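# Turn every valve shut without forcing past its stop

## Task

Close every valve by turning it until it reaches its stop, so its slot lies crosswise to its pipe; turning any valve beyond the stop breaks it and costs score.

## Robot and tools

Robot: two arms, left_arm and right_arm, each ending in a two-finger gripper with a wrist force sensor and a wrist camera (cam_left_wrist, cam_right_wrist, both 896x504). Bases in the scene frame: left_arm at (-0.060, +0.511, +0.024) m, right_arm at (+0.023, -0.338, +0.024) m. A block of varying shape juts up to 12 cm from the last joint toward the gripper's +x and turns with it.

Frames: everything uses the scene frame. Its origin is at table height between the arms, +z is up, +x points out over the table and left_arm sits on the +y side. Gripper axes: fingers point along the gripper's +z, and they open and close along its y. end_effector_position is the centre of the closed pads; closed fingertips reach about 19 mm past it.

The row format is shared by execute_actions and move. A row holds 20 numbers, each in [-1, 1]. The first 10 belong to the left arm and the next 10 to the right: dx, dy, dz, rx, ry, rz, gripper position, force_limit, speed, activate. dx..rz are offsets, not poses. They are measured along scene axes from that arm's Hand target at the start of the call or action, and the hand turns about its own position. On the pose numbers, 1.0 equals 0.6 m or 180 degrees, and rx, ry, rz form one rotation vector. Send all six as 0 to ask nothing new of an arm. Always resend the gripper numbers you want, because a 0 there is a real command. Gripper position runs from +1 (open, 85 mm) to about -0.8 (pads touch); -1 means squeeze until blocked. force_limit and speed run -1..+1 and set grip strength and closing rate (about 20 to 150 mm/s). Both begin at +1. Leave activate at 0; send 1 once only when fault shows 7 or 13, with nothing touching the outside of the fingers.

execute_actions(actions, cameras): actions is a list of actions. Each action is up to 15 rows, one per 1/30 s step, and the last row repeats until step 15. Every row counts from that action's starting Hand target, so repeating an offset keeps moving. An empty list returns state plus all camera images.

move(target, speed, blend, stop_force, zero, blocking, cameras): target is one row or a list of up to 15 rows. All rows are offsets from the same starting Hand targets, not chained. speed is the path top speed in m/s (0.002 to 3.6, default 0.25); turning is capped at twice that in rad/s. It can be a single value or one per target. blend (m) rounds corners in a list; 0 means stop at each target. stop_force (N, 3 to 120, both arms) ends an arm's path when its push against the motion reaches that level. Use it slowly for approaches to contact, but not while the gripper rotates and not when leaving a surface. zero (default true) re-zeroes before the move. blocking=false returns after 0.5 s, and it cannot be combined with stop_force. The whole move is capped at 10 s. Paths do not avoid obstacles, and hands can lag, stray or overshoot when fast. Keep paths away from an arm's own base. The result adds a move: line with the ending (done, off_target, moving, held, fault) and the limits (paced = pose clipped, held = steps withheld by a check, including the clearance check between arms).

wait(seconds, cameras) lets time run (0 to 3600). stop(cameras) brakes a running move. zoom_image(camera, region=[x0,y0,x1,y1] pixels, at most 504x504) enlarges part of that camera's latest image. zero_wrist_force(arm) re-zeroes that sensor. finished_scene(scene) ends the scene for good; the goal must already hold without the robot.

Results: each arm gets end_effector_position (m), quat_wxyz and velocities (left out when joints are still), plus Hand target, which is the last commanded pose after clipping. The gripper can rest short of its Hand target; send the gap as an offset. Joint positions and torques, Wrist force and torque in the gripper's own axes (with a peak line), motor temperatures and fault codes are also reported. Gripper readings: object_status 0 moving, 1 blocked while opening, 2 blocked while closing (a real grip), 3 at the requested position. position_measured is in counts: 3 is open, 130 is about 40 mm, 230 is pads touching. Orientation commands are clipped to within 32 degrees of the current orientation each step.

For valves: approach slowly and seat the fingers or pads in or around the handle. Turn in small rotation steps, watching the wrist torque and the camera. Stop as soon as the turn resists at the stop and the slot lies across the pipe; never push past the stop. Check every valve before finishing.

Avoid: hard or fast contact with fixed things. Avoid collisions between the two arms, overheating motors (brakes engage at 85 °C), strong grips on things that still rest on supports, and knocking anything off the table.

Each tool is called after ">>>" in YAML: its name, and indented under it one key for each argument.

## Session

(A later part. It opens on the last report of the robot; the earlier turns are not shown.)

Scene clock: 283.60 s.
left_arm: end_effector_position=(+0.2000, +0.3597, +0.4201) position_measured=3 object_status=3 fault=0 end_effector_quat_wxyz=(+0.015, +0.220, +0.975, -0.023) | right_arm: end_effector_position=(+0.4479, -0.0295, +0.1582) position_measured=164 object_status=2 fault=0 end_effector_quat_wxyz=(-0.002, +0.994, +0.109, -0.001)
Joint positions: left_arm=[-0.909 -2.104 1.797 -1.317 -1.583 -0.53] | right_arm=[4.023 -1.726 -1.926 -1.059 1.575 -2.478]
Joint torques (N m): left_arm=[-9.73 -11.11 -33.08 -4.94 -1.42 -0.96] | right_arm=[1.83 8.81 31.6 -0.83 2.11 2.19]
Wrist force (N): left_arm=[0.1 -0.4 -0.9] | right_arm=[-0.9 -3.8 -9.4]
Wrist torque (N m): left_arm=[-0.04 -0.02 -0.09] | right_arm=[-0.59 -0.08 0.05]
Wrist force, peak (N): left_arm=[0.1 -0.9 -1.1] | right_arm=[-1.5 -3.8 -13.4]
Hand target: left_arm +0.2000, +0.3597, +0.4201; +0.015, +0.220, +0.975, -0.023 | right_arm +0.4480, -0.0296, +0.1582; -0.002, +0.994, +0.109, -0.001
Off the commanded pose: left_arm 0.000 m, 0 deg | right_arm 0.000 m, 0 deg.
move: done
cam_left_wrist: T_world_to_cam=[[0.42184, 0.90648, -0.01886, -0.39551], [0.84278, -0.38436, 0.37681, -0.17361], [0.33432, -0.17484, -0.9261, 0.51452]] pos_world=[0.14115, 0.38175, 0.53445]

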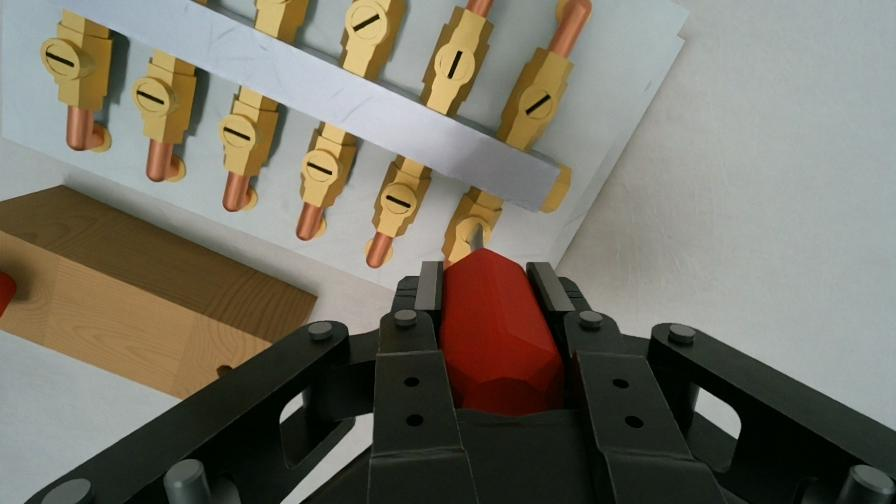

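>>> move:
  target:
    - [0,0,0,0,0,0,1,1,1,0,0,0,-0.0005,0,0,-0.055,-0.98,0.5,-1,0]
    - [0,0,0,0,0,0,1,1,1,0,0,0,-0.0005,0,0,0.03,-0.98,0.5,-1,0]
    - [0,0,0,0,0,0,1,1,1,0,0,0,-0.0005,0,0,-0.02,-0.98,0.5,-1,0]
  speed: 0.07
  cameras: ["cam_left_wrist"]

>>> zoom_image:
  camera: "cam_left_wrist"
  region: [450, 195, 500, 245]

Scene clock: 289.50 s.
left_arm: end_effector_position=(+0.2000, +0.3597, +0.4201) position_measured=3 object_status=3 fault=0 end_effector_quat_wxyz=(+0.015, +0.220, +0.975, -0.023) | right_arm: end_effector_position=(+0.4480, -0.0296, +0.1579) position_measured=164 object_status=2 fault=0 end_effector_quat_wxyz=(-0.002, +0.997, +0.077, -0.001)
Joint positions: left_arm=[-0.909 -2.104 1.797 -1.317 -1.583 -0.53] | right_arm=[4.023 -1.726 -1.927 -1.058 1.575 -2.415]
Joint torques (N m): left_arm=[-10.29 -11 -32.96 -4.88 -1.45 -1.01] | right_arm=[15.25 49.78 7.33 6.95 -1.87 -2.14]
Wrist force (N): left_arm=[0.1 -0.8 -0.9] | right_arm=[-0.4 -1.3 -0.1]
Wrist torque (N m): left_arm=[-0.11 -0.03 -0.09] | right_arm=[-0.79 -0.04 -0.36]
Wrist force, peak (N): left_arm=[0.0 -1.2 -0.9] | right_arm=[-2.7 -0.9 -29.4]
Hand target: left_arm +0.2000, +0.3597, +0.4201; +0.015, +0.220, +0.975, -0.023 | right_arm +0.4480, -0.0296, +0.1579; -0.002, +0.997, +0.077, -0.001
Off the commanded pose: left_arm 0.000 m, 0 deg | right_arm 0.000 m, 0 deg.
move: done
cam_left_wrist: T_world_to_cam=[[0.42184, 0.90648, -0.01886, -0.39551], [0.84278, -0.38436, 0.37681, -0.17361], [0.33432, -0.17484, -0.9261, 0.51452]] pos_world=[0.14115, 0.38175, 0.53445]

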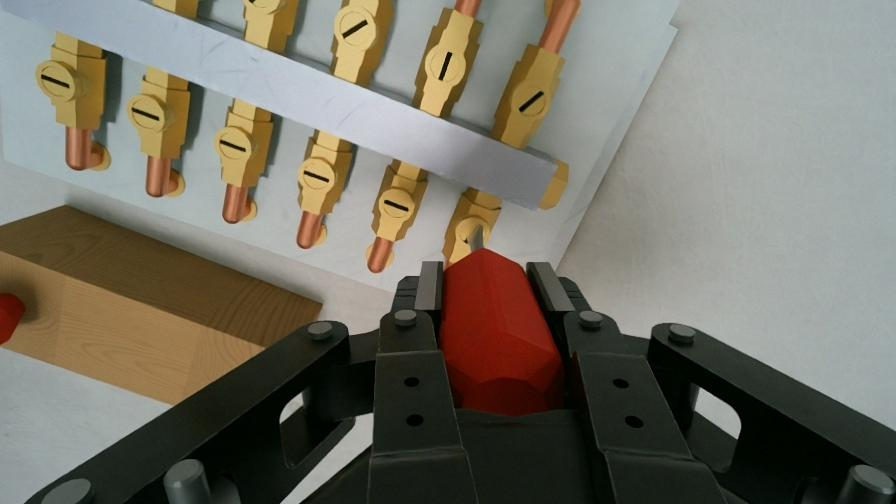

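Scaled by 10.080 from the camera's image (finer frame: 1280x720).

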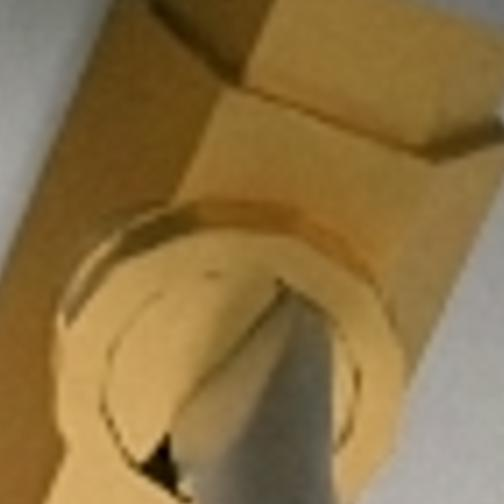

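>>> move:
  target: [0,0,0,0,0,0,1,1,1,0,0,0,-0.014,0,0,0,-0.98,0.5,-1,0]
  speed: 0.01
  stop_force: 12

>>> move:
  target:
    - [0,0,0,0,0,0,1,1,1,0,0.0002,-0.0019,0,0,0,-0.16,-0.98,0.5,-1,0]
    - [0,0,0,0,0,0,1,1,1,0,-0.0004,-0.0033,0,0,0,-0.2822,-0.98,0.5,-1,0]
  speed: 0.1
  blend: 0.01
  cameras: ["cam_left_wrist"]

>>> zoom_image:
  camera: "cam_left_wrist"
  region: [450, 195, 500, 245]

Scene clock: 291.77 s.
left_arm: end_effector_position=(+0.2000, +0.3597, +0.4201) position_measured=3 object_status=3 fault=0 end_effector_quat_wxyz=(+0.015, +0.220, +0.975, -0.023) | right_arm: end_effector_position=(+0.4480, -0.0295, +0.1576) position_measured=164 object_status=2 fault=0 end_effector_quat_wxyz=(-0.002, +0.997, +0.077, -0.001)
Joint positions: left_arm=[-0.909 -2.104 1.797 -1.317 -1.583 -0.53] | right_arm=[4.023 -1.726 -1.928 -1.056 1.575 -2.415]
Joint torques (N m): left_arm=[-9.83 -10.92 -32.98 -4.99 -1.35 -1.06] | right_arm=[15.47 42.13 32.01 -0.04 -1.57 -0.46]
Wrist force (N): left_arm=[-0.1 -0.9 -0.3] | right_arm=[-4.1 -1.7 -10.1]
Wrist torque (N m): left_arm=[-0.11 0.02 -0.09] | right_arm=[-0.75 -0.28 -0.36]
Wrist force, peak (N): left_arm=[-0.1 -0.9 -1.2] | right_arm=[-6.3 2.0 -22.5]
Hand target: left_arm +0.2000, +0.3597, +0.4201; +0.015, +0.220, +0.975, -0.023 | right_arm +0.4480, -0.0295, +0.1576; -0.002, +0.997, +0.077, -0.001 (not the last commanded pose)
Off the commanded pose: left_arm 0.000 m, 0 deg | right_arm 0.008 m, 0 deg.
move: contact (right_arm)

Scene clock: 296.63 s.
left_arm: end_effector_position=(+0.2000, +0.3597, +0.4201) position_measured=3 object_status=3 fault=0 end_effector_quat_wxyz=(+0.015, +0.220, +0.975, -0.023) | right_arm: end_effector_position=(+0.4478, -0.0315, +0.1576) position_measured=164 object_status=2 fault=0 end_effector_quat_wxyz=(-0.002, +0.934, -0.358, +0.000)
Joint positions: left_arm=[-0.909 -2.104 1.797 -1.317 -1.583 -0.53] | right_arm=[4.022 -1.722 -1.934 -1.052 1.571 -1.529]
Joint torques (N m): left_arm=[-9.9 -10.83 -33.06 -4.93 -1.38 -0.97] | right_arm=[14.31 37.6 7.98 11.53 -4.44 -1.2]
Wrist force (N): left_arm=[-0.1 -1.0 -0.9] | right_arm=[-3.1 13.6 -18.9]
Wrist torque (N m): left_arm=[-0.14 -0.01 -0.09] | right_arm=[-1.94 -0.37 -0.43]
Wrist force, peak (N): left_arm=[-0.1 -1.0 -0.9] | right_arm=[-3.0 14.2 -19.9]
Hand target: left_arm +0.2000, +0.3597, +0.4201; +0.015, +0.220, +0.975, -0.023 | right_arm +0.4478, -0.0315, +0.1576; -0.002, +0.934, -0.358, +0.000
Off the commanded pose: left_arm 0.000 m, 0 deg | right_arm 0.000 m, 0 deg.
move: done
cam_left_wrist: T_world_to_cam=[[0.42184, 0.90648, -0.01886, -0.39551], [0.84278, -0.38436, 0.37681, -0.17361], [0.33432, -0.17484, -0.9261, 0.51452]] pos_world=[0.14115, 0.38175, 0.53445]

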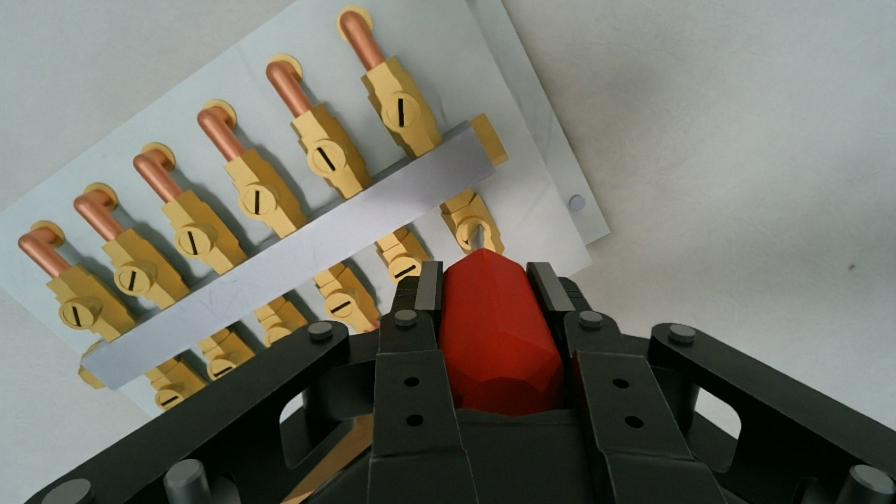

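Scaled by 10.080 from the camera's image (finer frame: 1280x720).

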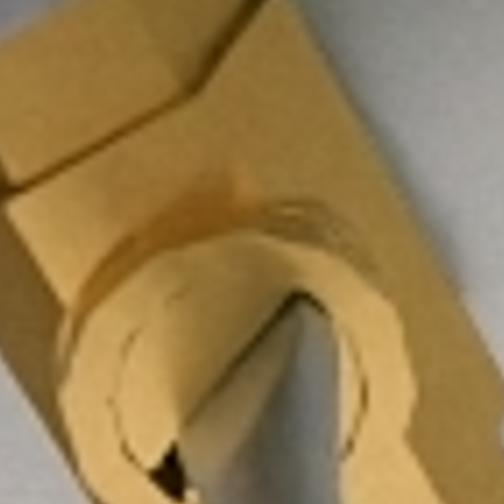

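>>> move:
  target: [0,0,0,0,0,0,1,1,1,0,-0.0011,-0.0012,0,0,0,-0.1,-0.98,0.5,-1,0]
  speed: 0.1

>>> move:
  target: [0,0,0,0,0,0,1,1,1,0,-0.0001,-0.0001,0,0,0,-0.01,-0.98,0.5,-1,0]
  speed: 0.06

Scene clock: 300.60 s.
left_arm: end_effector_position=(+0.2000, +0.3597, +0.4201) position_measured=3 object_status=3 fault=0 end_effector_quat_wxyz=(+0.015, +0.220, +0.975, -0.023) | right_arm: end_effector_position=(+0.4471, -0.0322, +0.1576) position_measured=164 object_status=2 fault=0 end_effector_quat_wxyz=(-0.002, +0.866, -0.499, +0.001)
Joint positions: left_arm=[-0.909 -2.104 1.797 -1.317 -1.583 -0.53] | right_arm=[4.023 -1.719 -1.937 -1.052 1.57 -1.214]
Joint torques (N m): left_arm=[-9.77 -10.73 -32.57 -4.91 -1.38 -1.02] | right_arm=[14.39 36.06 7.47 11.13 -4.86 -1.2]
Wrist force (N): left_arm=[0.0 -0.4 -0.5] | right_arm=[1.4 14.9 -19.7]
Wrist torque (N m): left_arm=[-0.04 0.00 -0.09] | right_arm=[-2.01 -0.04 -0.48]
Wrist force, peak (N): left_arm=[0.4 -0.8 -1.0] | right_arm=[1.6 15.6 -22.2]
Hand target: left_arm +0.2000, +0.3597, +0.4201; +0.015, +0.220, +0.975, -0.023 | right_arm +0.4471, -0.0322, +0.1576; -0.002, +0.866, -0.499, +0.001
Off the commanded pose: left_arm 0.000 m, 0 deg | right_arm 0.000 m, 0 deg.
move: done

Scene clock: 301.17 s.
left_arm: end_effector_position=(+0.2000, +0.3597, +0.4201) position_measured=3 object_status=3 fault=0 end_effector_quat_wxyz=(+0.015, +0.220, +0.975, -0.023) | right_arm: end_effector_position=(+0.4470, -0.0323, +0.1576) position_measured=164 object_status=2 fault=0 end_effector_quat_wxyz=(-0.002, +0.858, -0.513, +0.001) end_effector_velocity=(+0.000, +0.000, +0.000) end_effector_angular_velocity=(+0.000, +0.000, +0.006)
Joint positions: left_arm=[-0.909 -2.104 1.797 -1.317 -1.583 -0.53] | right_arm=[4.023 -1.719 -1.937 -1.052 1.57 -1.182]
Joint velocities: left_arm=[within noise] | right_arm=[0 0 0 0 0.001 -0.006]
Joint torques (N m): left_arm=[-9.43 -10.54 -32.86 -4.89 -1.4 -0.96] | right_arm=[14.06 36.87 6.98 10.72 -5.26 -1.95]
Wrist force (N): left_arm=[0.2 -0.5 -0.6] | right_arm=[2.0 15.3 -20.4]
Wrist torque (N m): left_arm=[-0.05 -0.04 -0.09] | right_arm=[-2.00 0.01 -0.54]
Wrist force, peak (N): left_arm=[-0.1 -0.7 -1.0] | right_arm=[1.8 15.5 -22.4]
Hand target: left_arm +0.2000, +0.3597, +0.4201; +0.015, +0.220, +0.975, -0.023 | right_arm +0.4470, -0.0323, +0.1576; -0.002, +0.858, -0.513, +0.001
Off the commanded pose: left_arm 0.000 m, 0 deg | right_arm 0.000 m, 0 deg.
move: done

>>> move:
  target: [0,0,0,0,0,0,1,1,1,0,-0.0002,-0.0001,0,0,0,-0.008,-0.98,0.5,-1,0]
  speed: 0.06

Scene clock: 304.10 s.
left_arm: end_effector_position=(+0.2000, +0.3597, +0.4201) position_measured=3 object_status=3 fault=0 end_effector_quat_wxyz=(+0.015, +0.220, +0.975, -0.023) | right_arm: end_effector_position=(+0.4469, -0.0324, +0.1576) position_measured=164 object_status=2 fault=0 end_effector_quat_wxyz=(-0.002, +0.852, -0.524, +0.001)
Joint positions: left_arm=[-0.909 -2.104 1.797 -1.317 -1.583 -0.53] | right_arm=[4.024 -1.719 -1.937 -1.052 1.57 -1.156]
Joint torques (N m): left_arm=[-9.84 -10.58 -32.89 -4.97 -1.46 -0.95] | right_arm=[14.75 38.18 6.18 9.51 -5.09 -1.79]
Wrist force (N): left_arm=[-0.1 -0.6 -0.6] | right_arm=[2.0 13.5 -19.3]
Wrist torque (N m): left_arm=[-0.07 0.00 -0.09] | right_arm=[-1.95 0.05 -0.55]
Wrist force, peak (N): left_arm=[0.1 -1.1 -0.9] | right_arm=[2.4 15.5 -22.1]
Hand target: left_arm +0.2000, +0.3597, +0.4201; +0.015, +0.220, +0.975, -0.023 | right_arm +0.4469, -0.0324, +0.1576; -0.002, +0.852, -0.524, +0.001
Off the commanded pose: left_arm 0.000 m, 0 deg | right_arm 0.000 m, 0 deg.
move: done

>>> move:
  target: [0,0,0,0,0,0,1,1,1,0,-0.0003,-0.0001,0,0,0,-0.01,-0.98,0.5,-1,0]
  speed: 0.06
  cameras: ["cam_left_wrist"]

>>> zoom_image:
  camera: "cam_left_wrist"
  region: [400, 120, 540, 260]

Scene clock: 307.33 s.
left_arm: end_effector_position=(+0.2000, +0.3597, +0.4201) position_measured=3 object_status=3 fault=0 end_effector_quat_wxyz=(+0.015, +0.220, +0.975, -0.023) | right_arm: end_effector_position=(+0.4467, -0.0324, +0.1576) position_measured=164 object_status=2 fault=0 end_effector_quat_wxyz=(-0.002, +0.844, -0.537, +0.001) end_effector_velocity=(+0.000, +0.000, +0.000) end_effector_angular_velocity=(-0.001, +0.000, +0.006)
Joint positions: left_arm=[-0.909 -2.104 1.797 -1.317 -1.583 -0.53] | right_arm=[4.024 -1.718 -1.938 -1.052 1.57 -1.125]
Joint velocities: left_arm=[within noise] | right_arm=[0 -0.001 0 0 -0.001 -0.005]
Joint torques (N m): left_arm=[-9.59 -10.87 -32.68 -5.05 -1.42 -1.01] | right_arm=[14.75 37.48 7.18 10.08 -4.85 -1.59]
Wrist force (N): left_arm=[0.1 -0.6 -0.8] | right_arm=[2.9 12.6 -20.2]
Wrist torque (N m): left_arm=[-0.08 -0.03 -0.09] | right_arm=[-1.76 0.03 -0.52]
Wrist force, peak (N): left_arm=[0.1 -1.0 -0.9] | right_arm=[2.3 13.8 -21.3]
Hand target: left_arm +0.2000, +0.3597, +0.4201; +0.015, +0.220, +0.975, -0.023 | right_arm +0.4467, -0.0324, +0.1576; -0.002, +0.844, -0.537, +0.001
Off the commanded pose: left_arm 0.000 m, 0 deg | right_arm 0.000 m, 0 deg.
move: done
cam_left_wrist: T_world_to_cam=[[0.42184, 0.90648, -0.01886, -0.39551], [0.84278, -0.38436, 0.37681, -0.17361], [0.33432, -0.17484, -0.9261, 0.51452]] pos_world=[0.14115, 0.38175, 0.53445]

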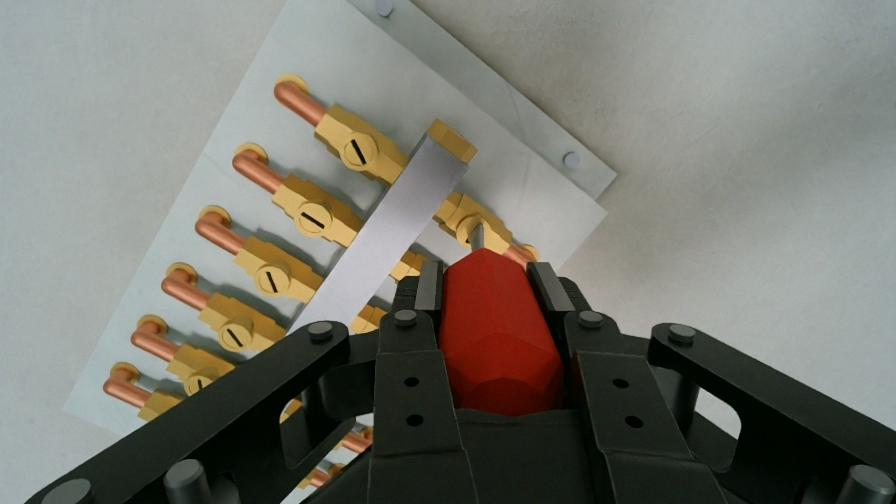

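Scaled by 3.600 from the camera's image (finer frame: 1280x720).

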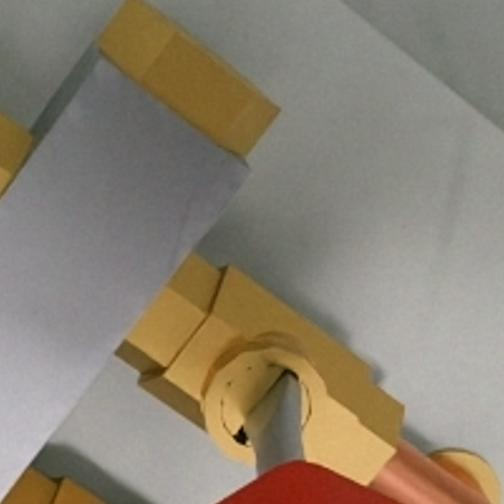

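>>> zoom_image:
  camera: "cam_left_wrist"
  region: [450, 195, 500, 245]

Scaled by 10.080 from the camera's image (finer frame: 1280x720).

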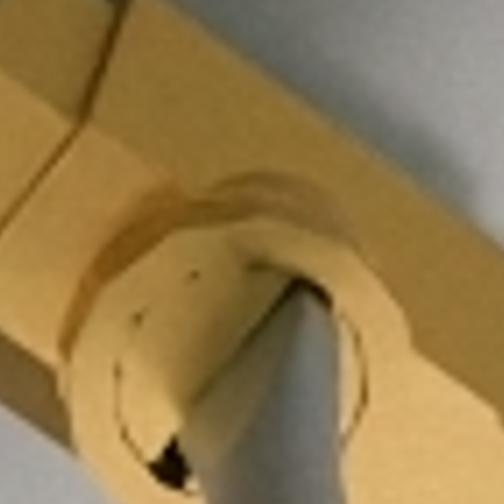

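>>> move:
  target: [0,0,0,0,0,0,1,1,1,0,-0.0002,0,0,0,0,-0.0083,-0.98,0.5,-1,0]
  speed: 0.06

Scene clock: 308.67 s.
left_arm: end_effector_position=(+0.2000, +0.3597, +0.4201) position_measured=3 object_status=3 fault=0 end_effector_quat_wxyz=(+0.015, +0.220, +0.975, -0.023) | right_arm: end_effector_position=(+0.4466, -0.0324, +0.1576) position_measured=164 object_status=2 fault=0 end_effector_quat_wxyz=(-0.002, +0.837, -0.548, +0.001)
Joint positions: left_arm=[-0.909 -2.104 1.797 -1.317 -1.583 -0.53] | right_arm=[4.024 -1.718 -1.938 -1.052 1.569 -1.098]
Joint torques (N m): left_arm=[-10.32 -10.86 -32.89 -4.9 -1.41 -0.98] | right_arm=[13.82 38.34 5.46 7.89 -4.68 -1.81]
Wrist force (N): left_arm=[0.0 -0.7 -0.8] | right_arm=[3.6 12.5 -18.5]
Wrist torque (N m): left_arm=[-0.08 0.00 -0.09] | right_arm=[-1.68 0.07 -0.68]
Wrist force, peak (N): left_arm=[0.3 -0.9 -1.0] | right_arm=[2.7 12.8 -20.3]
Hand target: left_arm +0.2000, +0.3597, +0.4201; +0.015, +0.220, +0.975, -0.023 | right_arm +0.4466, -0.0324, +0.1576; -0.002, +0.837, -0.548, +0.001
Off the commanded pose: left_arm 0.000 m, 0 deg | right_arm 0.000 m, 0 deg.
move: done

>>> move:
  target: [0,0,0,0,0,0,1,1,1,0,-0.0001,0,0,0,0,-0.0083,-0.98,0.5,-1,0]
  speed: 0.06

Scene clock: 309.43 s.
left_arm: end_effector_position=(+0.2000, +0.3597, +0.4201) position_measured=3 object_status=3 fault=0 end_effector_quat_wxyz=(+0.015, +0.220, +0.975, -0.023) | right_arm: end_effector_position=(+0.4466, -0.0324, +0.1576) position_measured=164 object_status=2 fault=0 end_effector_quat_wxyz=(-0.002, +0.829, -0.559, +0.001) end_effector_velocity=(+0.000, +0.000, +0.000) end_effector_angular_velocity=(+0.000, -0.001, +0.006)
Joint positions: left_arm=[-0.909 -2.104 1.797 -1.317 -1.583 -0.53] | right_arm=[4.024 -1.718 -1.938 -1.052 1.569 -1.072]
Joint velocities: left_arm=[within noise] | right_arm=[0 0.001 0 0 -0.001 -0.006]
Joint torques (N m): left_arm=[-10.18 -10.78 -33.27 -4.9 -1.48 -0.93] | right_arm=[15.06 36.79 5.96 5.63 -4.07 -1.17]
Wrist force (N): left_arm=[-0.3 -0.7 -1.1] | right_arm=[5.4 11.8 -19.7]
Wrist torque (N m): left_arm=[-0.09 0.02 -0.09] | right_arm=[-1.70 0.15 -1.25]
Wrist force, peak (N): left_arm=[0.1 -0.7 -1.1] | right_arm=[5.4 11.8 -20.4]
Hand target: left_arm +0.2000, +0.3597, +0.4201; +0.015, +0.220, +0.975, -0.023 | right_arm +0.4466, -0.0324, +0.1576; -0.002, +0.829, -0.559, +0.001
Off the commanded pose: left_arm 0.000 m, 0 deg | right_arm 0.000 m, 0 deg.
move: done

>>> zoom_image:
  camera: "cam_left_wrist"
  region: [240, 110, 420, 310]

>>> zoom_image:
  camera: "cam_left_wrist"
  region: [100, 240, 300, 420]

Scaled by 2.520 from the camera's image (finer frame: 1280x720).
This view is cut from an older image: the scene may have changed since it was taken.

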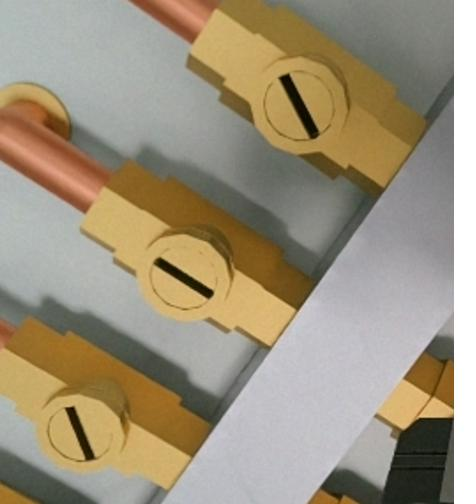

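Scaled by 2.520 from the camera's image (finer frame: 1280x720).
This view is cut from an older image: the scene may have changed since it was taken.

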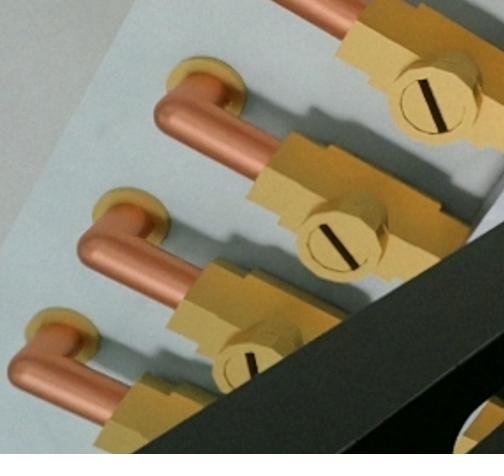

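>>> move:
  target:
    - [0,0,0,0,0,0,1,1,1,0,0,0,0,0,0,0.033,-0.98,0.5,-1,0]
    - [0,0,0,0,0,0,1,1,1,0,0,0,0.075,0,0,0.05,-0.98,0.5,-1,0]
    - [0,0,0,0,0,0,1,1,1,0,0.0968,0.0008,0.07,0,0,0.33,-0.98,0.5,-1,0]
    - [0,0,0,0,0,0,1,1,1,0,0.1072,-0.0163,0.05,0,0,0.339,-0.98,0.5,-1,0]
  speed: [0.1,0.15,0.15,0.02]
  blend: [0,0.004,0,0]
  cameras: ["cam_left_wrist"]

>>> zoom_image:
  camera: "cam_left_wrist"
  region: [440, 175, 510, 245]

Scene clock: 318.23 s.
left_arm: end_effector_position=(+0.2000, +0.3597, +0.4201) position_measured=3 object_status=3 fault=0 end_effector_quat_wxyz=(+0.015, +0.220, +0.975, -0.023) | right_arm: end_effector_position=(+0.5109, -0.0423, +0.1875) position_measured=164 object_status=2 fault=0 end_effector_quat_wxyz=(-0.002, +0.998, -0.060, +0.000)
Joint positions: left_arm=[-0.909 -2.104 1.797 -1.317 -1.583 -0.53] | right_arm=[3.919 -1.796 -1.757 -1.156 1.574 -2.243]
Joint torques (N m): left_arm=[-9.91 -10.64 -33.11 -4.96 -1.43 -0.97] | right_arm=[6.79 26.54 21.49 2.22 2.19 2.26]
Wrist force (N): left_arm=[0.1 -0.6 -0.3] | right_arm=[-0.5 -3.1 2.5]
Wrist torque (N m): left_arm=[-0.08 -0.03 -0.10] | right_arm=[-0.54 0.10 0.08]
Wrist force, peak (N): left_arm=[-0.3 -1.0 -0.9] | right_arm=[5.3 11.9 -20.5]
Hand target: left_arm +0.2000, +0.3597, +0.4201; +0.015, +0.220, +0.975, -0.023 | right_arm +0.5109, -0.0422, +0.1876; -0.002, +0.998, -0.060, +0.000
Off the commanded pose: left_arm 0.000 m, 0 deg | right_arm 0.000 m, 0 deg.
move: done
cam_left_wrist: T_world_to_cam=[[0.42184, 0.90648, -0.01886, -0.39551], [0.84278, -0.38436, 0.37681, -0.17361], [0.33432, -0.17484, -0.9261, 0.51452]] pos_world=[0.14115, 0.38175, 0.53445]

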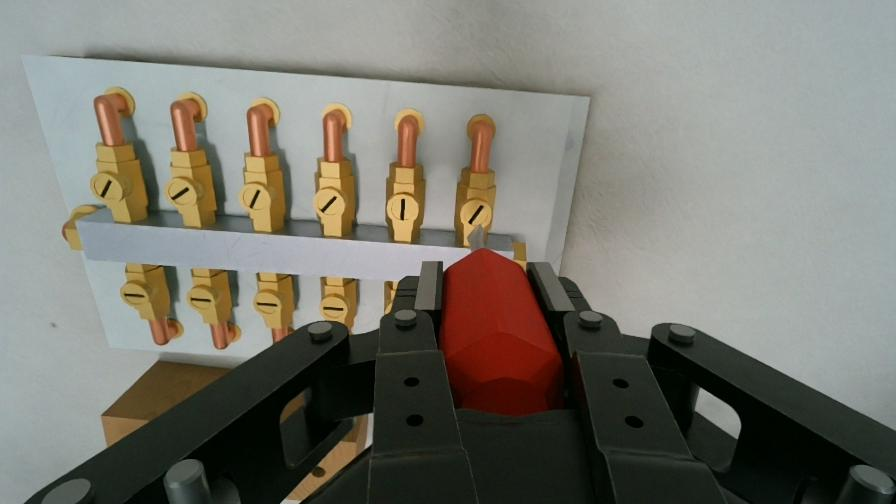

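Scaled by 7.200 from the camera's image (finer frame: 1280x720).

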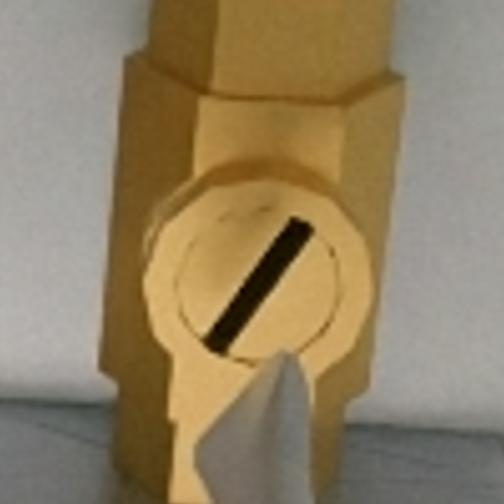

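>>> move:
  target: [0,0,0,0,0,0,1,1,1,0,0.0088,-0.0032,-0.0108,0,0,0.01,-0.98,0.5,-1,0]
  speed: 0.02
  stop_force: 10
  cameras: ["cam_left_wrist"]

>>> zoom_image:
  camera: "cam_left_wrist"
  region: [450, 195, 500, 245]

Scene clock: 321.13 s.
left_arm: end_effector_position=(+0.2000, +0.3597, +0.4201) position_measured=3 object_status=3 fault=0 end_effector_quat_wxyz=(+0.015, +0.220, +0.975, -0.023) | right_arm: end_effector_position=(+0.5162, -0.0441, +0.1810) position_measured=164 object_status=2 fault=0 end_effector_quat_wxyz=(-0.002, +0.999, -0.045, +0.000)
Joint positions: left_arm=[-0.909 -2.104 1.797 -1.317 -1.583 -0.53] | right_arm=[3.91 -1.81 -1.757 -1.142 1.575 -2.283]
Joint torques (N m): left_arm=[-9.52 -10.87 -33.27 -4.89 -1.43 -0.86] | right_arm=[6.55 47.24 38.12 -0.04 2.06 2.35]
Wrist force (N): left_arm=[0.0 -0.9 -0.8] | right_arm=[-0.6 -3.1 2.6]
Wrist torque (N m): left_arm=[-0.11 -0.01 -0.09] | right_arm=[-0.56 0.13 0.08]
Wrist force, peak (N): left_arm=[0.0 -1.2 -0.7] | right_arm=[-0.8 -3.4 2.6]
Hand target: left_arm +0.2000, +0.3597, +0.4201; +0.015, +0.220, +0.975, -0.023 | right_arm +0.5162, -0.0441, +0.1811; -0.002, +0.999, -0.045, +0.000
Off the commanded pose: left_arm 0.000 m, 0 deg | right_arm 0.000 m, 0 deg.
move: done
cam_left_wrist: T_world_to_cam=[[0.42184, 0.90648, -0.01886, -0.39551], [0.84278, -0.38436, 0.37681, -0.17361], [0.33432, -0.17484, -0.9261, 0.51452]] pos_world=[0.14115, 0.38175, 0.53445]

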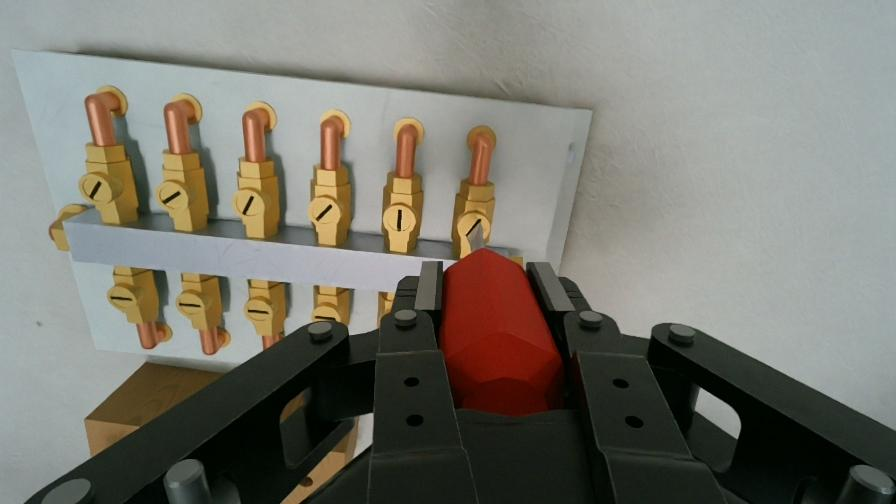

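Scaled by 10.080 from the camera's image (finer frame: 1280x720).

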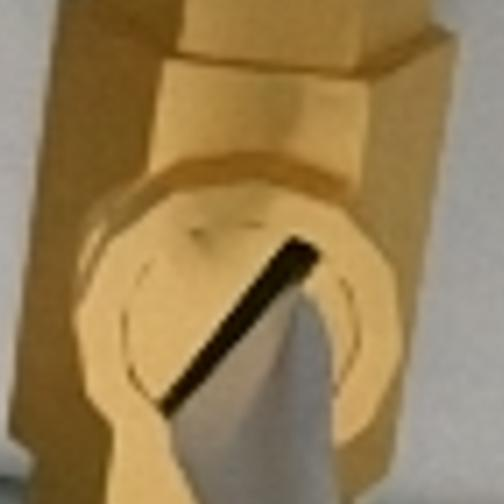

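>>> move:
  target: [0,0,0,0,0,0,1,1,1,0,0.0004,0.0003,0,0,0,0.017,-0.98,0.5,-1,0]
  speed: 0.03

>>> move:
  target: [0,0,0,0,0,0,1,1,1,0,0,0,-0.018,0,0,0,-0.98,0.5,-1,0]
  speed: 0.012
  stop_force: 12

>>> move:
  target:
    - [0,0,0,0,0,0,1,1,1,0,0,0,0,0,0,0.035,-0.98,0.5,-1,0]
    - [0,0,0,0,0,0,1,1,1,0,0,0,0,0,0,-0.035,-0.98,0.5,-1,0]
    - [0,0,0,0,0,0,1,1,1,0,0,0,0,0,0,0,-0.98,0.5,-1,0]
  speed: 0.08
  cameras: ["cam_left_wrist"]

>>> zoom_image:
  camera: "cam_left_wrist"
  region: [450, 195, 500, 245]

Scene clock: 323.53 s.
left_arm: end_effector_position=(+0.2000, +0.3597, +0.4201) position_measured=3 object_status=3 fault=0 end_effector_quat_wxyz=(+0.015, +0.220, +0.975, -0.023) | right_arm: end_effector_position=(+0.5164, -0.0439, +0.1811) position_measured=164 object_status=2 fault=0 end_effector_quat_wxyz=(-0.002, +1.000, -0.018, +0.000) end_effector_velocity=(+0.000, +0.000, +0.000) end_effector_angular_velocity=(+0.001, +0.000, -0.007)
Joint positions: left_arm=[-0.909 -2.104 1.797 -1.317 -1.583 -0.53] | right_arm=[3.91 -1.811 -1.756 -1.143 1.575 -2.337]
Joint velocities: left_arm=[within noise] | right_arm=[-0.001 0.001 0 0 0.001 0.006]
Joint torques (N m): left_arm=[-10.24 -10.57 -33.32 -4.89 -1.48 -1.01] | right_arm=[-11.83 15.91 38.4 -0.19 2.01 2.15]
Wrist force (N): left_arm=[0.1 -0.5 -0.3] | right_arm=[-0.6 -2.8 2.8]
Wrist torque (N m): left_arm=[-0.05 -0.01 -0.09] | right_arm=[-0.51 0.13 0.06]
Wrist force, peak (N): left_arm=[0.0 -1.1 -0.7] | right_arm=[-0.9 -3.2 2.9]
Hand target: left_arm +0.2000, +0.3597, +0.4201; +0.015, +0.220, +0.975, -0.023 | right_arm +0.5164, -0.0439, +0.1811; -0.002, +1.000, -0.018, +0.000
Off the commanded pose: left_arm 0.000 m, 0 deg | right_arm 0.000 m, 0 deg.
move: done

Scene clock: 325.17 s.
left_arm: end_effector_position=(+0.2000, +0.3597, +0.4201) position_measured=3 object_status=3 fault=0 end_effector_quat_wxyz=(+0.015, +0.220, +0.975, -0.023) | right_arm: end_effector_position=(+0.5164, -0.0440, +0.1702) position_measured=164 object_status=2 fault=0 end_effector_quat_wxyz=(-0.002, +1.000, -0.018, +0.000)
Joint positions: left_arm=[-0.909 -2.104 1.797 -1.317 -1.583 -0.53] | right_arm=[3.91 -1.822 -1.772 -1.116 1.575 -2.336]
Joint torques (N m): left_arm=[-10.5 -10.66 -33.18 -4.99 -1.43 -0.98] | right_arm=[-12.82 42.57 37.21 -0.17 2.08 2.22]
Wrist force (N): left_arm=[0.1 -0.7 -0.5] | right_arm=[-0.5 -3.1 2.4]
Wrist torque (N m): left_arm=[-0.08 -0.04 -0.09] | right_arm=[-0.54 0.12 0.07]
Wrist force, peak (N): left_arm=[0.1 -0.8 -1.1] | right_arm=[-0.5 -3.3 2.9]
Hand target: left_arm +0.2000, +0.3597, +0.4201; +0.015, +0.220, +0.975, -0.023 | right_arm +0.5164, -0.0439, +0.1703; -0.002, +1.000, -0.018, +0.000
Off the commanded pose: left_arm 0.000 m, 0 deg | right_arm 0.000 m, 0 deg.
move: done

Scene clock: 328.57 s.
left_arm: end_effector_position=(+0.2000, +0.3597, +0.4201) position_measured=3 object_status=3 fault=0 end_effector_quat_wxyz=(+0.015, +0.220, +0.975, -0.023) | right_arm: end_effector_position=(+0.5164, -0.0439, +0.1704) position_measured=164 object_status=2 fault=0 end_effector_quat_wxyz=(-0.002, +1.000, -0.018, +0.000)
Joint positions: left_arm=[-0.909 -2.104 1.797 -1.317 -1.583 -0.53] | right_arm=[3.91 -1.822 -1.772 -1.116 1.575 -2.336]
Joint torques (N m): left_arm=[-10.3 -11.31 -32.64 -4.96 -1.47 -0.94] | right_arm=[-11.63 16.19 38.4 -0.24 2.06 2.21]
Wrist force (N): left_arm=[-0.1 -0.5 -0.8] | right_arm=[-0.6 -2.9 2.8]
Wrist torque (N m): left_arm=[-0.06 0.01 -0.09] | right_arm=[-0.53 0.13 0.07]
Wrist force, peak (N): left_arm=[-0.4 -0.9 -1.0] | right_arm=[-0.6 -3.5 2.8]
Hand target: left_arm +0.2000, +0.3597, +0.4201; +0.015, +0.220, +0.975, -0.023 | right_arm +0.5164, -0.0439, +0.1703; -0.002, +1.000, -0.018, +0.000
Off the commanded pose: left_arm 0.000 m, 0 deg | right_arm 0.000 m, 0 deg.
move: done
cam_left_wrist: T_world_to_cam=[[0.42184, 0.90648, -0.01886, -0.39551], [0.84278, -0.38436, 0.37681, -0.17361], [0.33432, -0.17484, -0.9261, 0.51452]] pos_world=[0.14115, 0.38175, 0.53445]

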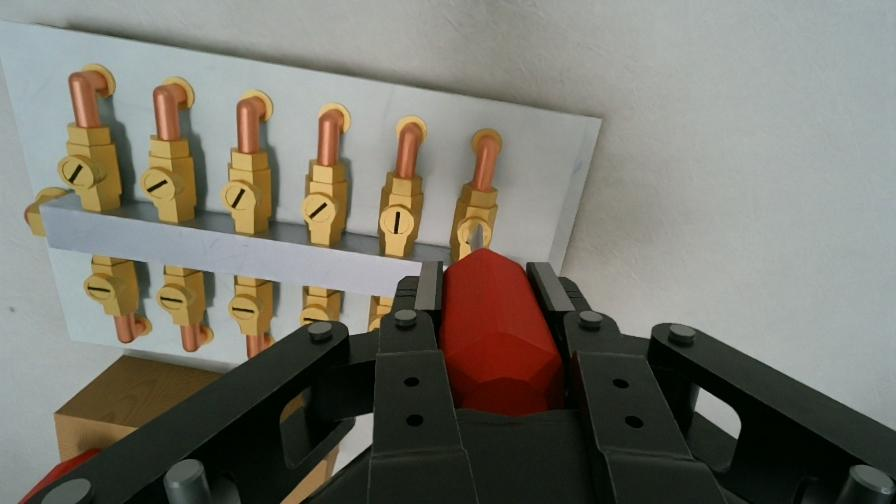

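Scaled by 10.080 from the camera's image (finer frame: 1280x720).

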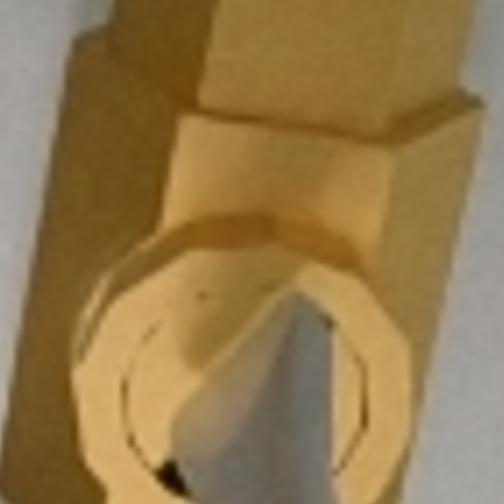

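>>> move:
  target: [0,0,0,0,0,0,1,1,1,0,-0.0016,-0.0015,0,0,0,0,-0.98,0.5,-1,0]
  speed: 0.03

>>> move:
  target: [0,0,0,0,0,0,1,1,1,0,0,0,-0.018,0,0,0,-0.98,0.5,-1,0]
  speed: 0.012
  stop_force: 10
  cameras: ["cam_left_wrist"]

>>> zoom_image:
  camera: "cam_left_wrist"
  region: [450, 195, 500, 245]

Scene clock: 330.83 s.
left_arm: end_effector_position=(+0.2000, +0.3597, +0.4201) position_measured=3 object_status=3 fault=0 end_effector_quat_wxyz=(+0.015, +0.220, +0.975, -0.023) | right_arm: end_effector_position=(+0.5154, -0.0449, +0.1702) position_measured=164 object_status=2 fault=0 end_effector_quat_wxyz=(-0.002, +1.000, -0.018, +0.000)
Joint positions: left_arm=[-0.909 -2.104 1.797 -1.317 -1.583 -0.53] | right_arm=[3.91 -1.819 -1.776 -1.115 1.575 -2.336]
Joint torques (N m): left_arm=[-9.86 -10.52 -33.25 -4.88 -1.47 -0.95] | right_arm=[-3.94 57.73 23.68 6.47 1.18 -0.47]
Wrist force (N): left_arm=[-0.1 -0.5 -0.9] | right_arm=[-0.5 -3.1 2.6]
Wrist torque (N m): left_arm=[-0.05 0.01 -0.09] | right_arm=[-0.55 0.11 0.07]
Wrist force, peak (N): left_arm=[-0.1 -0.5 -1.1] | right_arm=[-0.1 -3.6 2.7]
Hand target: left_arm +0.2000, +0.3597, +0.4201; +0.015, +0.220, +0.975, -0.023 | right_arm +0.5154, -0.0448, +0.1703; -0.002, +1.000, -0.018, +0.000
Off the commanded pose: left_arm 0.000 m, 0 deg | right_arm 0.000 m, 0 deg.
move: done

Scene clock: 332.50 s.
left_arm: end_effector_position=(+0.2000, +0.3597, +0.4201) position_measured=3 object_status=3 fault=0 end_effector_quat_wxyz=(+0.015, +0.220, +0.975, -0.023) | right_arm: end_effector_position=(+0.5155, -0.0449, +0.1648) position_measured=164 object_status=2 fault=0 end_effector_quat_wxyz=(-0.002, +1.000, -0.018, +0.000)
Joint positions: left_arm=[-0.909 -2.104 1.797 -1.317 -1.583 -0.53] | right_arm=[3.91 -1.825 -1.784 -1.101 1.575 -2.336]
Joint torques (N m): left_arm=[-9.71 -11.29 -32.54 -4.96 -1.45 -0.91] | right_arm=[1.71 50.1 32.98 -0.41 0.99 1.65]
Wrist force (N): left_arm=[0.2 -0.6 -0.8] | right_arm=[-3.2 -3.1 -7.3]
Wrist torque (N m): left_arm=[-0.06 -0.04 -0.09] | right_arm=[-0.68 0.02 0.07]
Wrist force, peak (N): left_arm=[0.1 -1.0 -0.8] | right_arm=[-5.0 1.2 -19.7]
Hand target: left_arm +0.2000, +0.3597, +0.4201; +0.015, +0.220, +0.975, -0.023 | right_arm +0.5155, -0.0449, +0.1648; -0.002, +1.000, -0.018, +0.000 (not the last commanded pose)
Off the commanded pose: left_arm 0.000 m, 0 deg | right_arm 0.005 m, 0 deg.
move: contact (right_arm)
cam_left_wrist: T_world_to_cam=[[0.42184, 0.90648, -0.01886, -0.39551], [0.84278, -0.38436, 0.37681, -0.17361], [0.33432, -0.17484, -0.9261, 0.51452]] pos_world=[0.14115, 0.38175, 0.53445]

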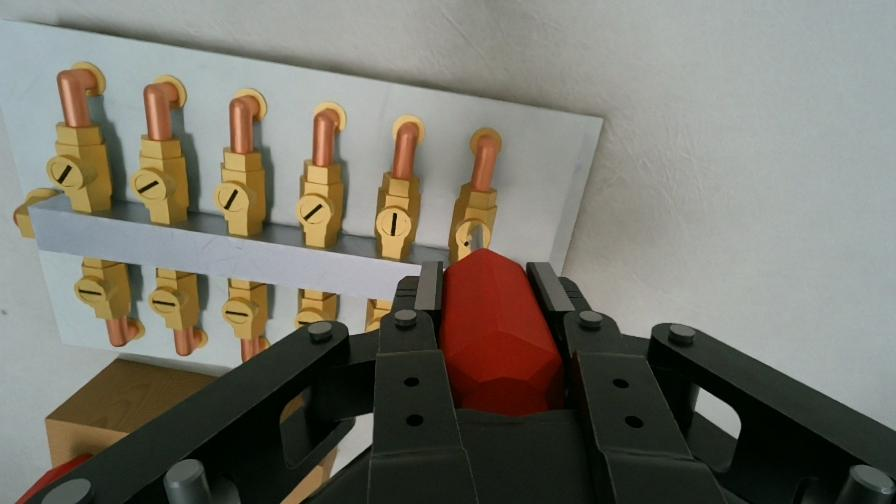

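Scaled by 10.080 from the camera's image (finer frame: 1280x720).

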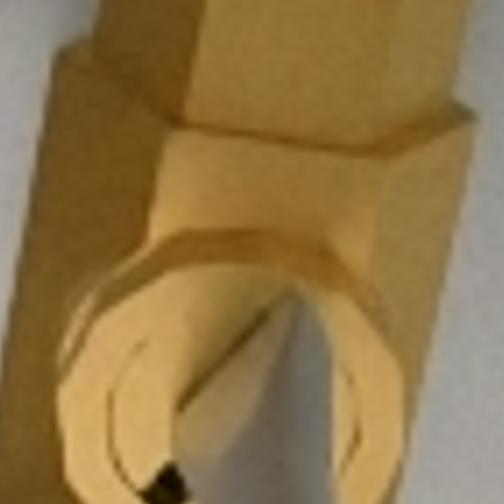

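>>> move:
  target:
    - [0,0,0,0,0,0,1,1,1,0,0,0,0.004,0,0,0,-0.98,0.5,-1,0]
    - [0,0,0,0,0,0,1,1,1,0,-0.0015,-0.0014,0.004,0,0,0,-0.98,0.5,-1,0]
  speed: 0.02
  cameras: ["cam_left_wrist"]

>>> zoom_image:
  camera: "cam_left_wrist"
  region: [450, 195, 500, 245]

Scene clock: 336.33 s.
left_arm: end_effector_position=(+0.2000, +0.3597, +0.4201) position_measured=3 object_status=3 fault=0 end_effector_quat_wxyz=(+0.015, +0.220, +0.975, -0.023) | right_arm: end_effector_position=(+0.5145, -0.0458, +0.1673) position_measured=164 object_status=2 fault=0 end_effector_quat_wxyz=(-0.002, +1.000, -0.018, +0.000)
Joint positions: left_arm=[-0.909 -2.104 1.797 -1.317 -1.583 -0.53] | right_arm=[3.91 -1.819 -1.784 -1.106 1.575 -2.336]
Joint torques (N m): left_arm=[-9.82 -11.09 -33.64 -4.98 -1.43 -0.94] | right_arm=[6.72 40.23 18.78 6.42 1.03 2.11]
Wrist force (N): left_arm=[0.0 -0.6 -0.8] | right_arm=[-0.6 -3.1 2.8]
Wrist torque (N m): left_arm=[-0.07 -0.02 -0.08] | right_arm=[-0.54 0.13 0.07]
Wrist force, peak (N): left_arm=[0.1 -0.8 -1.2] | right_arm=[-2.9 -2.8 -8.6]
Hand target: left_arm +0.2000, +0.3597, +0.4201; +0.015, +0.220, +0.975, -0.023 | right_arm +0.5146, -0.0457, +0.1672; -0.002, +1.000, -0.018, +0.000
Off the commanded pose: left_arm 0.000 m, 0 deg | right_arm 0.000 m, 0 deg.
move: done
cam_left_wrist: T_world_to_cam=[[0.42184, 0.90648, -0.01886, -0.39551], [0.84278, -0.38436, 0.37681, -0.17361], [0.33432, -0.17484, -0.9261, 0.51452]] pos_world=[0.14115, 0.38175, 0.53445]

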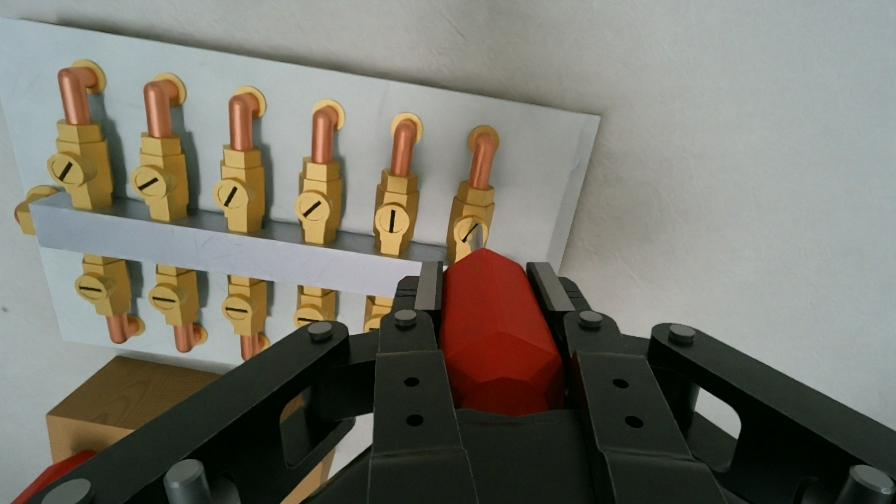

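Scaled by 10.080 from the camera's image (finer frame: 1280x720).

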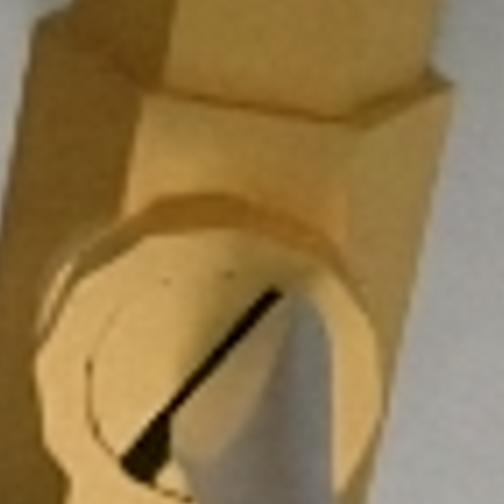

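>>> move:
  target:
    - [0,0,0,0,0,0,1,1,1,0,0,0,0.008,0,0,0,-0.98,0.5,-1,0]
    - [0,0,0,0,0,0,1,1,1,0,-0.0122,0.0194,0.008,0,0,0,-0.98,0.5,-1,0]
    - [0,0,0,0,0,0,1,1,1,0,-0.002,0.0022,0.004,0,0,0,-0.98,0.5,-1,0]
  speed: [0.03,0.03,0.02]
  cameras: ["cam_left_wrist"]

>>> zoom_image:
  camera: "cam_left_wrist"
  region: [450, 195, 500, 245]

Scene clock: 340.30 s.
left_arm: end_effector_position=(+0.2000, +0.3597, +0.4201) position_measured=3 object_status=3 fault=0 end_effector_quat_wxyz=(+0.015, +0.220, +0.975, -0.023) | right_arm: end_effector_position=(+0.5135, -0.0445, +0.1696) position_measured=164 object_status=2 fault=0 end_effector_quat_wxyz=(-0.002, +1.000, -0.018, +0.000)
Joint positions: left_arm=[-0.909 -2.104 1.797 -1.317 -1.583 -0.53] | right_arm=[3.913 -1.816 -1.781 -1.112 1.575 -2.333]
Joint torques (N m): left_arm=[-10.14 -10.49 -33.57 -4.9 -1.49 -0.94] | right_arm=[14.21 18.57 10.97 5.36 -1 1.41]
Wrist force (N): left_arm=[-0.2 -0.4 -1.0] | right_arm=[-0.7 -3.0 2.6]
Wrist torque (N m): left_arm=[-0.03 0.02 -0.09] | right_arm=[-0.53 0.14 0.07]
Wrist force, peak (N): left_arm=[0.2 -1.1 -0.9] | right_arm=[-1.1 -3.9 2.7]
Hand target: left_arm +0.2000, +0.3597, +0.4201; +0.015, +0.220, +0.975, -0.023 | right_arm +0.5134, -0.0444, +0.1696; -0.002, +1.000, -0.018, +0.000
Off the commanded pose: left_arm 0.000 m, 0 deg | right_arm 0.000 m, 0 deg.
move: done
cam_left_wrist: T_world_to_cam=[[0.42184, 0.90648, -0.01886, -0.39551], [0.84278, -0.38436, 0.37681, -0.17361], [0.33432, -0.17484, -0.9261, 0.51452]] pos_world=[0.14115, 0.38175, 0.53445]

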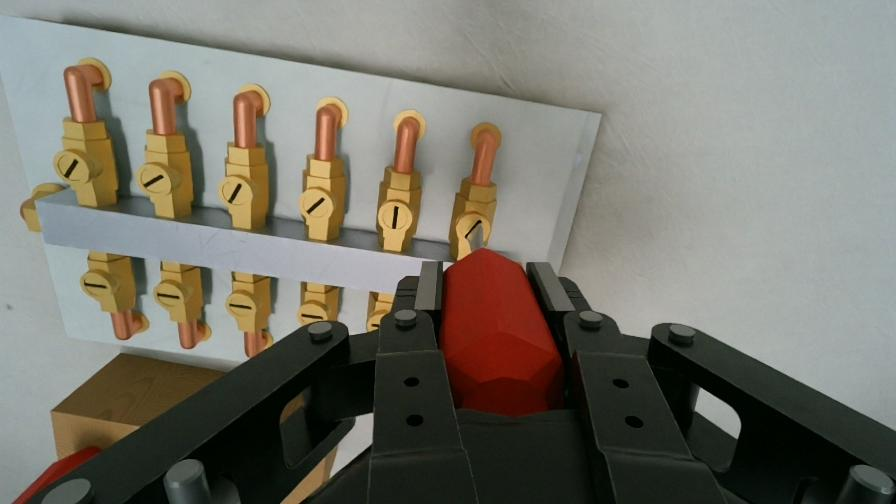

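Scaled by 10.080 from the camera's image (finer frame: 1280x720).

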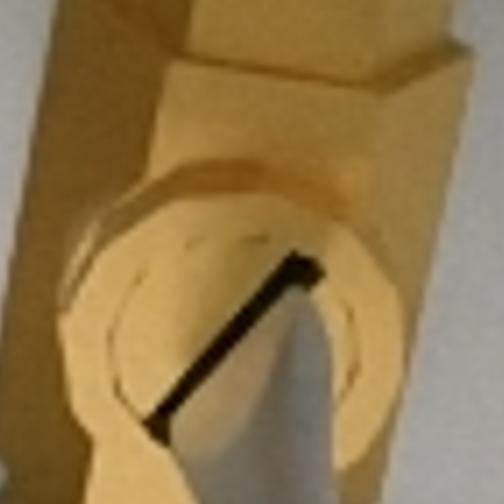

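>>> move:
  target: [0,0,0,0,0,0,1,1,1,0,0,0,-0.018,0,0,0,-0.98,0.5,-1,0]
  speed: 0.012
  stop_force: 12

>>> move:
  target:
    - [0,0,0,0,0,0,1,1,1,0,0,0,0,0,0,0.03,-0.98,0.5,-1,0]
    - [0,0,0,0,0,0,1,1,1,0,0,0,0,0,0,-0.03,-0.98,0.5,-1,0]
    - [0,0,0,0,0,0,1,1,1,0,0,0,0,0,0,0,-0.98,0.5,-1,0]
  speed: 0.07
  cameras: ["cam_left_wrist"]

>>> zoom_image:
  camera: "cam_left_wrist"
  region: [450, 195, 500, 245]

Scene clock: 343.17 s.
left_arm: end_effector_position=(+0.2000, +0.3597, +0.4201) position_measured=3 object_status=3 fault=0 end_effector_quat_wxyz=(+0.015, +0.220, +0.975, -0.023) | right_arm: end_effector_position=(+0.5133, -0.0444, +0.1621) position_measured=164 object_status=2 fault=0 end_effector_quat_wxyz=(-0.002, +1.000, -0.018, +0.000)
Joint positions: left_arm=[-0.909 -2.104 1.797 -1.317 -1.583 -0.53] | right_arm=[3.914 -1.824 -1.792 -1.093 1.575 -2.333]
Joint torques (N m): left_arm=[-10.02 -11.14 -33.07 -4.91 -1.47 -0.96] | right_arm=[14.76 53.37 36.63 0.72 2.2 2.24]
Wrist force (N): left_arm=[-0.1 -0.7 -0.9] | right_arm=[-4.5 -0.9 -3.8]
Wrist torque (N m): left_arm=[-0.09 0.01 -0.09] | right_arm=[-0.75 -0.17 -0.08]
Wrist force, peak (N): left_arm=[0.1 -1.0 -0.9] | right_arm=[-7.2 2.7 -15.3]
Hand target: left_arm +0.2000, +0.3597, +0.4201; +0.015, +0.220, +0.975, -0.023 | right_arm +0.5133, -0.0444, +0.1621; -0.002, +1.000, -0.018, +0.000 (not the last commanded pose)
Off the commanded pose: left_arm 0.000 m, 0 deg | right_arm 0.003 m, 0 deg.
move: contact (right_arm)

Scene clock: 346.53 s.
left_arm: end_effector_position=(+0.2000, +0.3597, +0.4201) position_measured=3 object_status=3 fault=0 end_effector_quat_wxyz=(+0.015, +0.220, +0.975, -0.023) | right_arm: end_effector_position=(+0.5133, -0.0443, +0.1622) position_measured=164 object_status=2 fault=0 end_effector_quat_wxyz=(-0.002, +1.000, -0.018, +0.000)
Joint positions: left_arm=[-0.909 -2.104 1.797 -1.317 -1.583 -0.53] | right_arm=[3.914 -1.824 -1.792 -1.093 1.575 -2.333]
Joint torques (N m): left_arm=[-9.81 -10.99 -32.97 -4.88 -1.37 -1.01] | right_arm=[-2.21 22.94 41.2 0.76 2.08 2.16]
Wrist force (N): left_arm=[0.0 -0.5 -0.7] | right_arm=[-3.9 -2.2 4.6]
Wrist torque (N m): left_arm=[-0.05 -0.01 -0.10] | right_arm=[-0.79 -0.08 0.36]
Wrist force, peak (N): left_arm=[0.0 -0.8 -1.1] | right_arm=[-2.6 -4.0 6.5]
Hand target: left_arm +0.2000, +0.3597, +0.4201; +0.015, +0.220, +0.975, -0.023 | right_arm +0.5133, -0.0444, +0.1621; -0.002, +1.000, -0.018, +0.000
Off the commanded pose: left_arm 0.000 m, 0 deg | right_arm 0.000 m, 0 deg.
move: done
cam_left_wrist: T_world_to_cam=[[0.42184, 0.90648, -0.01886, -0.39551], [0.84278, -0.38436, 0.37681, -0.17361], [0.33432, -0.17484, -0.9261, 0.51452]] pos_world=[0.14115, 0.38175, 0.53445]

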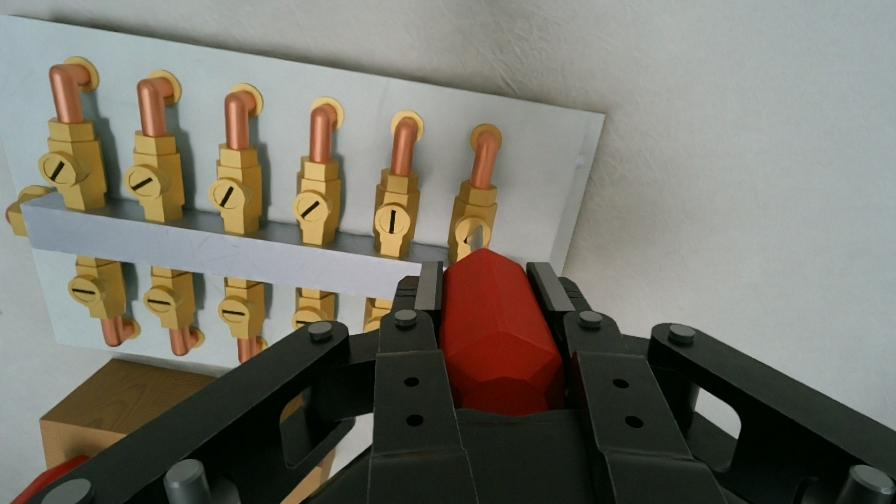

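Scaled by 10.080 from the camera's image (finer frame: 1280x720).

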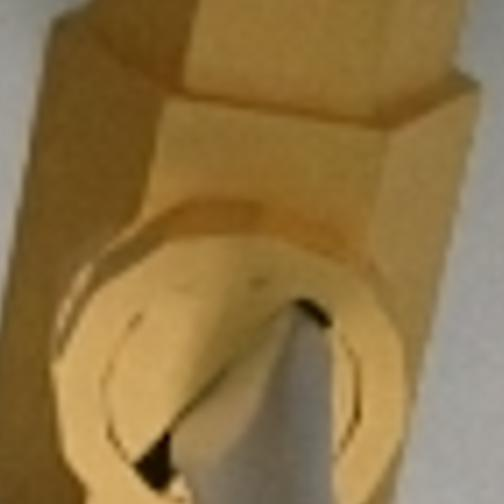

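>>> move:
  target: [0,0,0,0,0,0,1,1,1,0,0,0,-0.014,0,0,0,-0.98,0.5,-1,0]
  speed: 0.01
  stop_force: 10

Scene clock: 348.13 s.
left_arm: end_effector_position=(+0.2000, +0.3597, +0.4201) position_measured=3 object_status=3 fault=0 end_effector_quat_wxyz=(+0.015, +0.220, +0.975, -0.023) | right_arm: end_effector_position=(+0.5134, -0.0444, +0.1619) position_measured=164 object_status=2 fault=0 end_effector_quat_wxyz=(-0.002, +1.000, -0.018, +0.000)
Joint positions: left_arm=[-0.909 -2.104 1.797 -1.317 -1.583 -0.53] | right_arm=[3.914 -1.825 -1.792 -1.093 1.575 -2.333]
Joint torques (N m): left_arm=[-9.69 -11.01 -33.39 -4.88 -1.54 -0.95] | right_arm=[-3.83 52.57 35.55 0.4 1.96 1.19]
Wrist force (N): left_arm=[-0.1 -0.8 -1.0] | right_arm=[-4.3 -2.3 -5.2]
Wrist torque (N m): left_arm=[-0.10 -0.01 -0.09] | right_arm=[-0.90 -0.13 0.28]
Wrist force, peak (N): left_arm=[0.4 -0.6 -1.3] | right_arm=[-7.5 1.6 -14.3]
Hand target: left_arm +0.2000, +0.3597, +0.4201; +0.015, +0.220, +0.975, -0.023 | right_arm +0.5134, -0.0443, +0.1619; -0.002, +1.000, -0.018, +0.000 (not the last commanded pose)
Off the commanded pose: left_arm 0.000 m, 0 deg | right_arm 0.008 m, 0 deg.
move: contact (right_arm)


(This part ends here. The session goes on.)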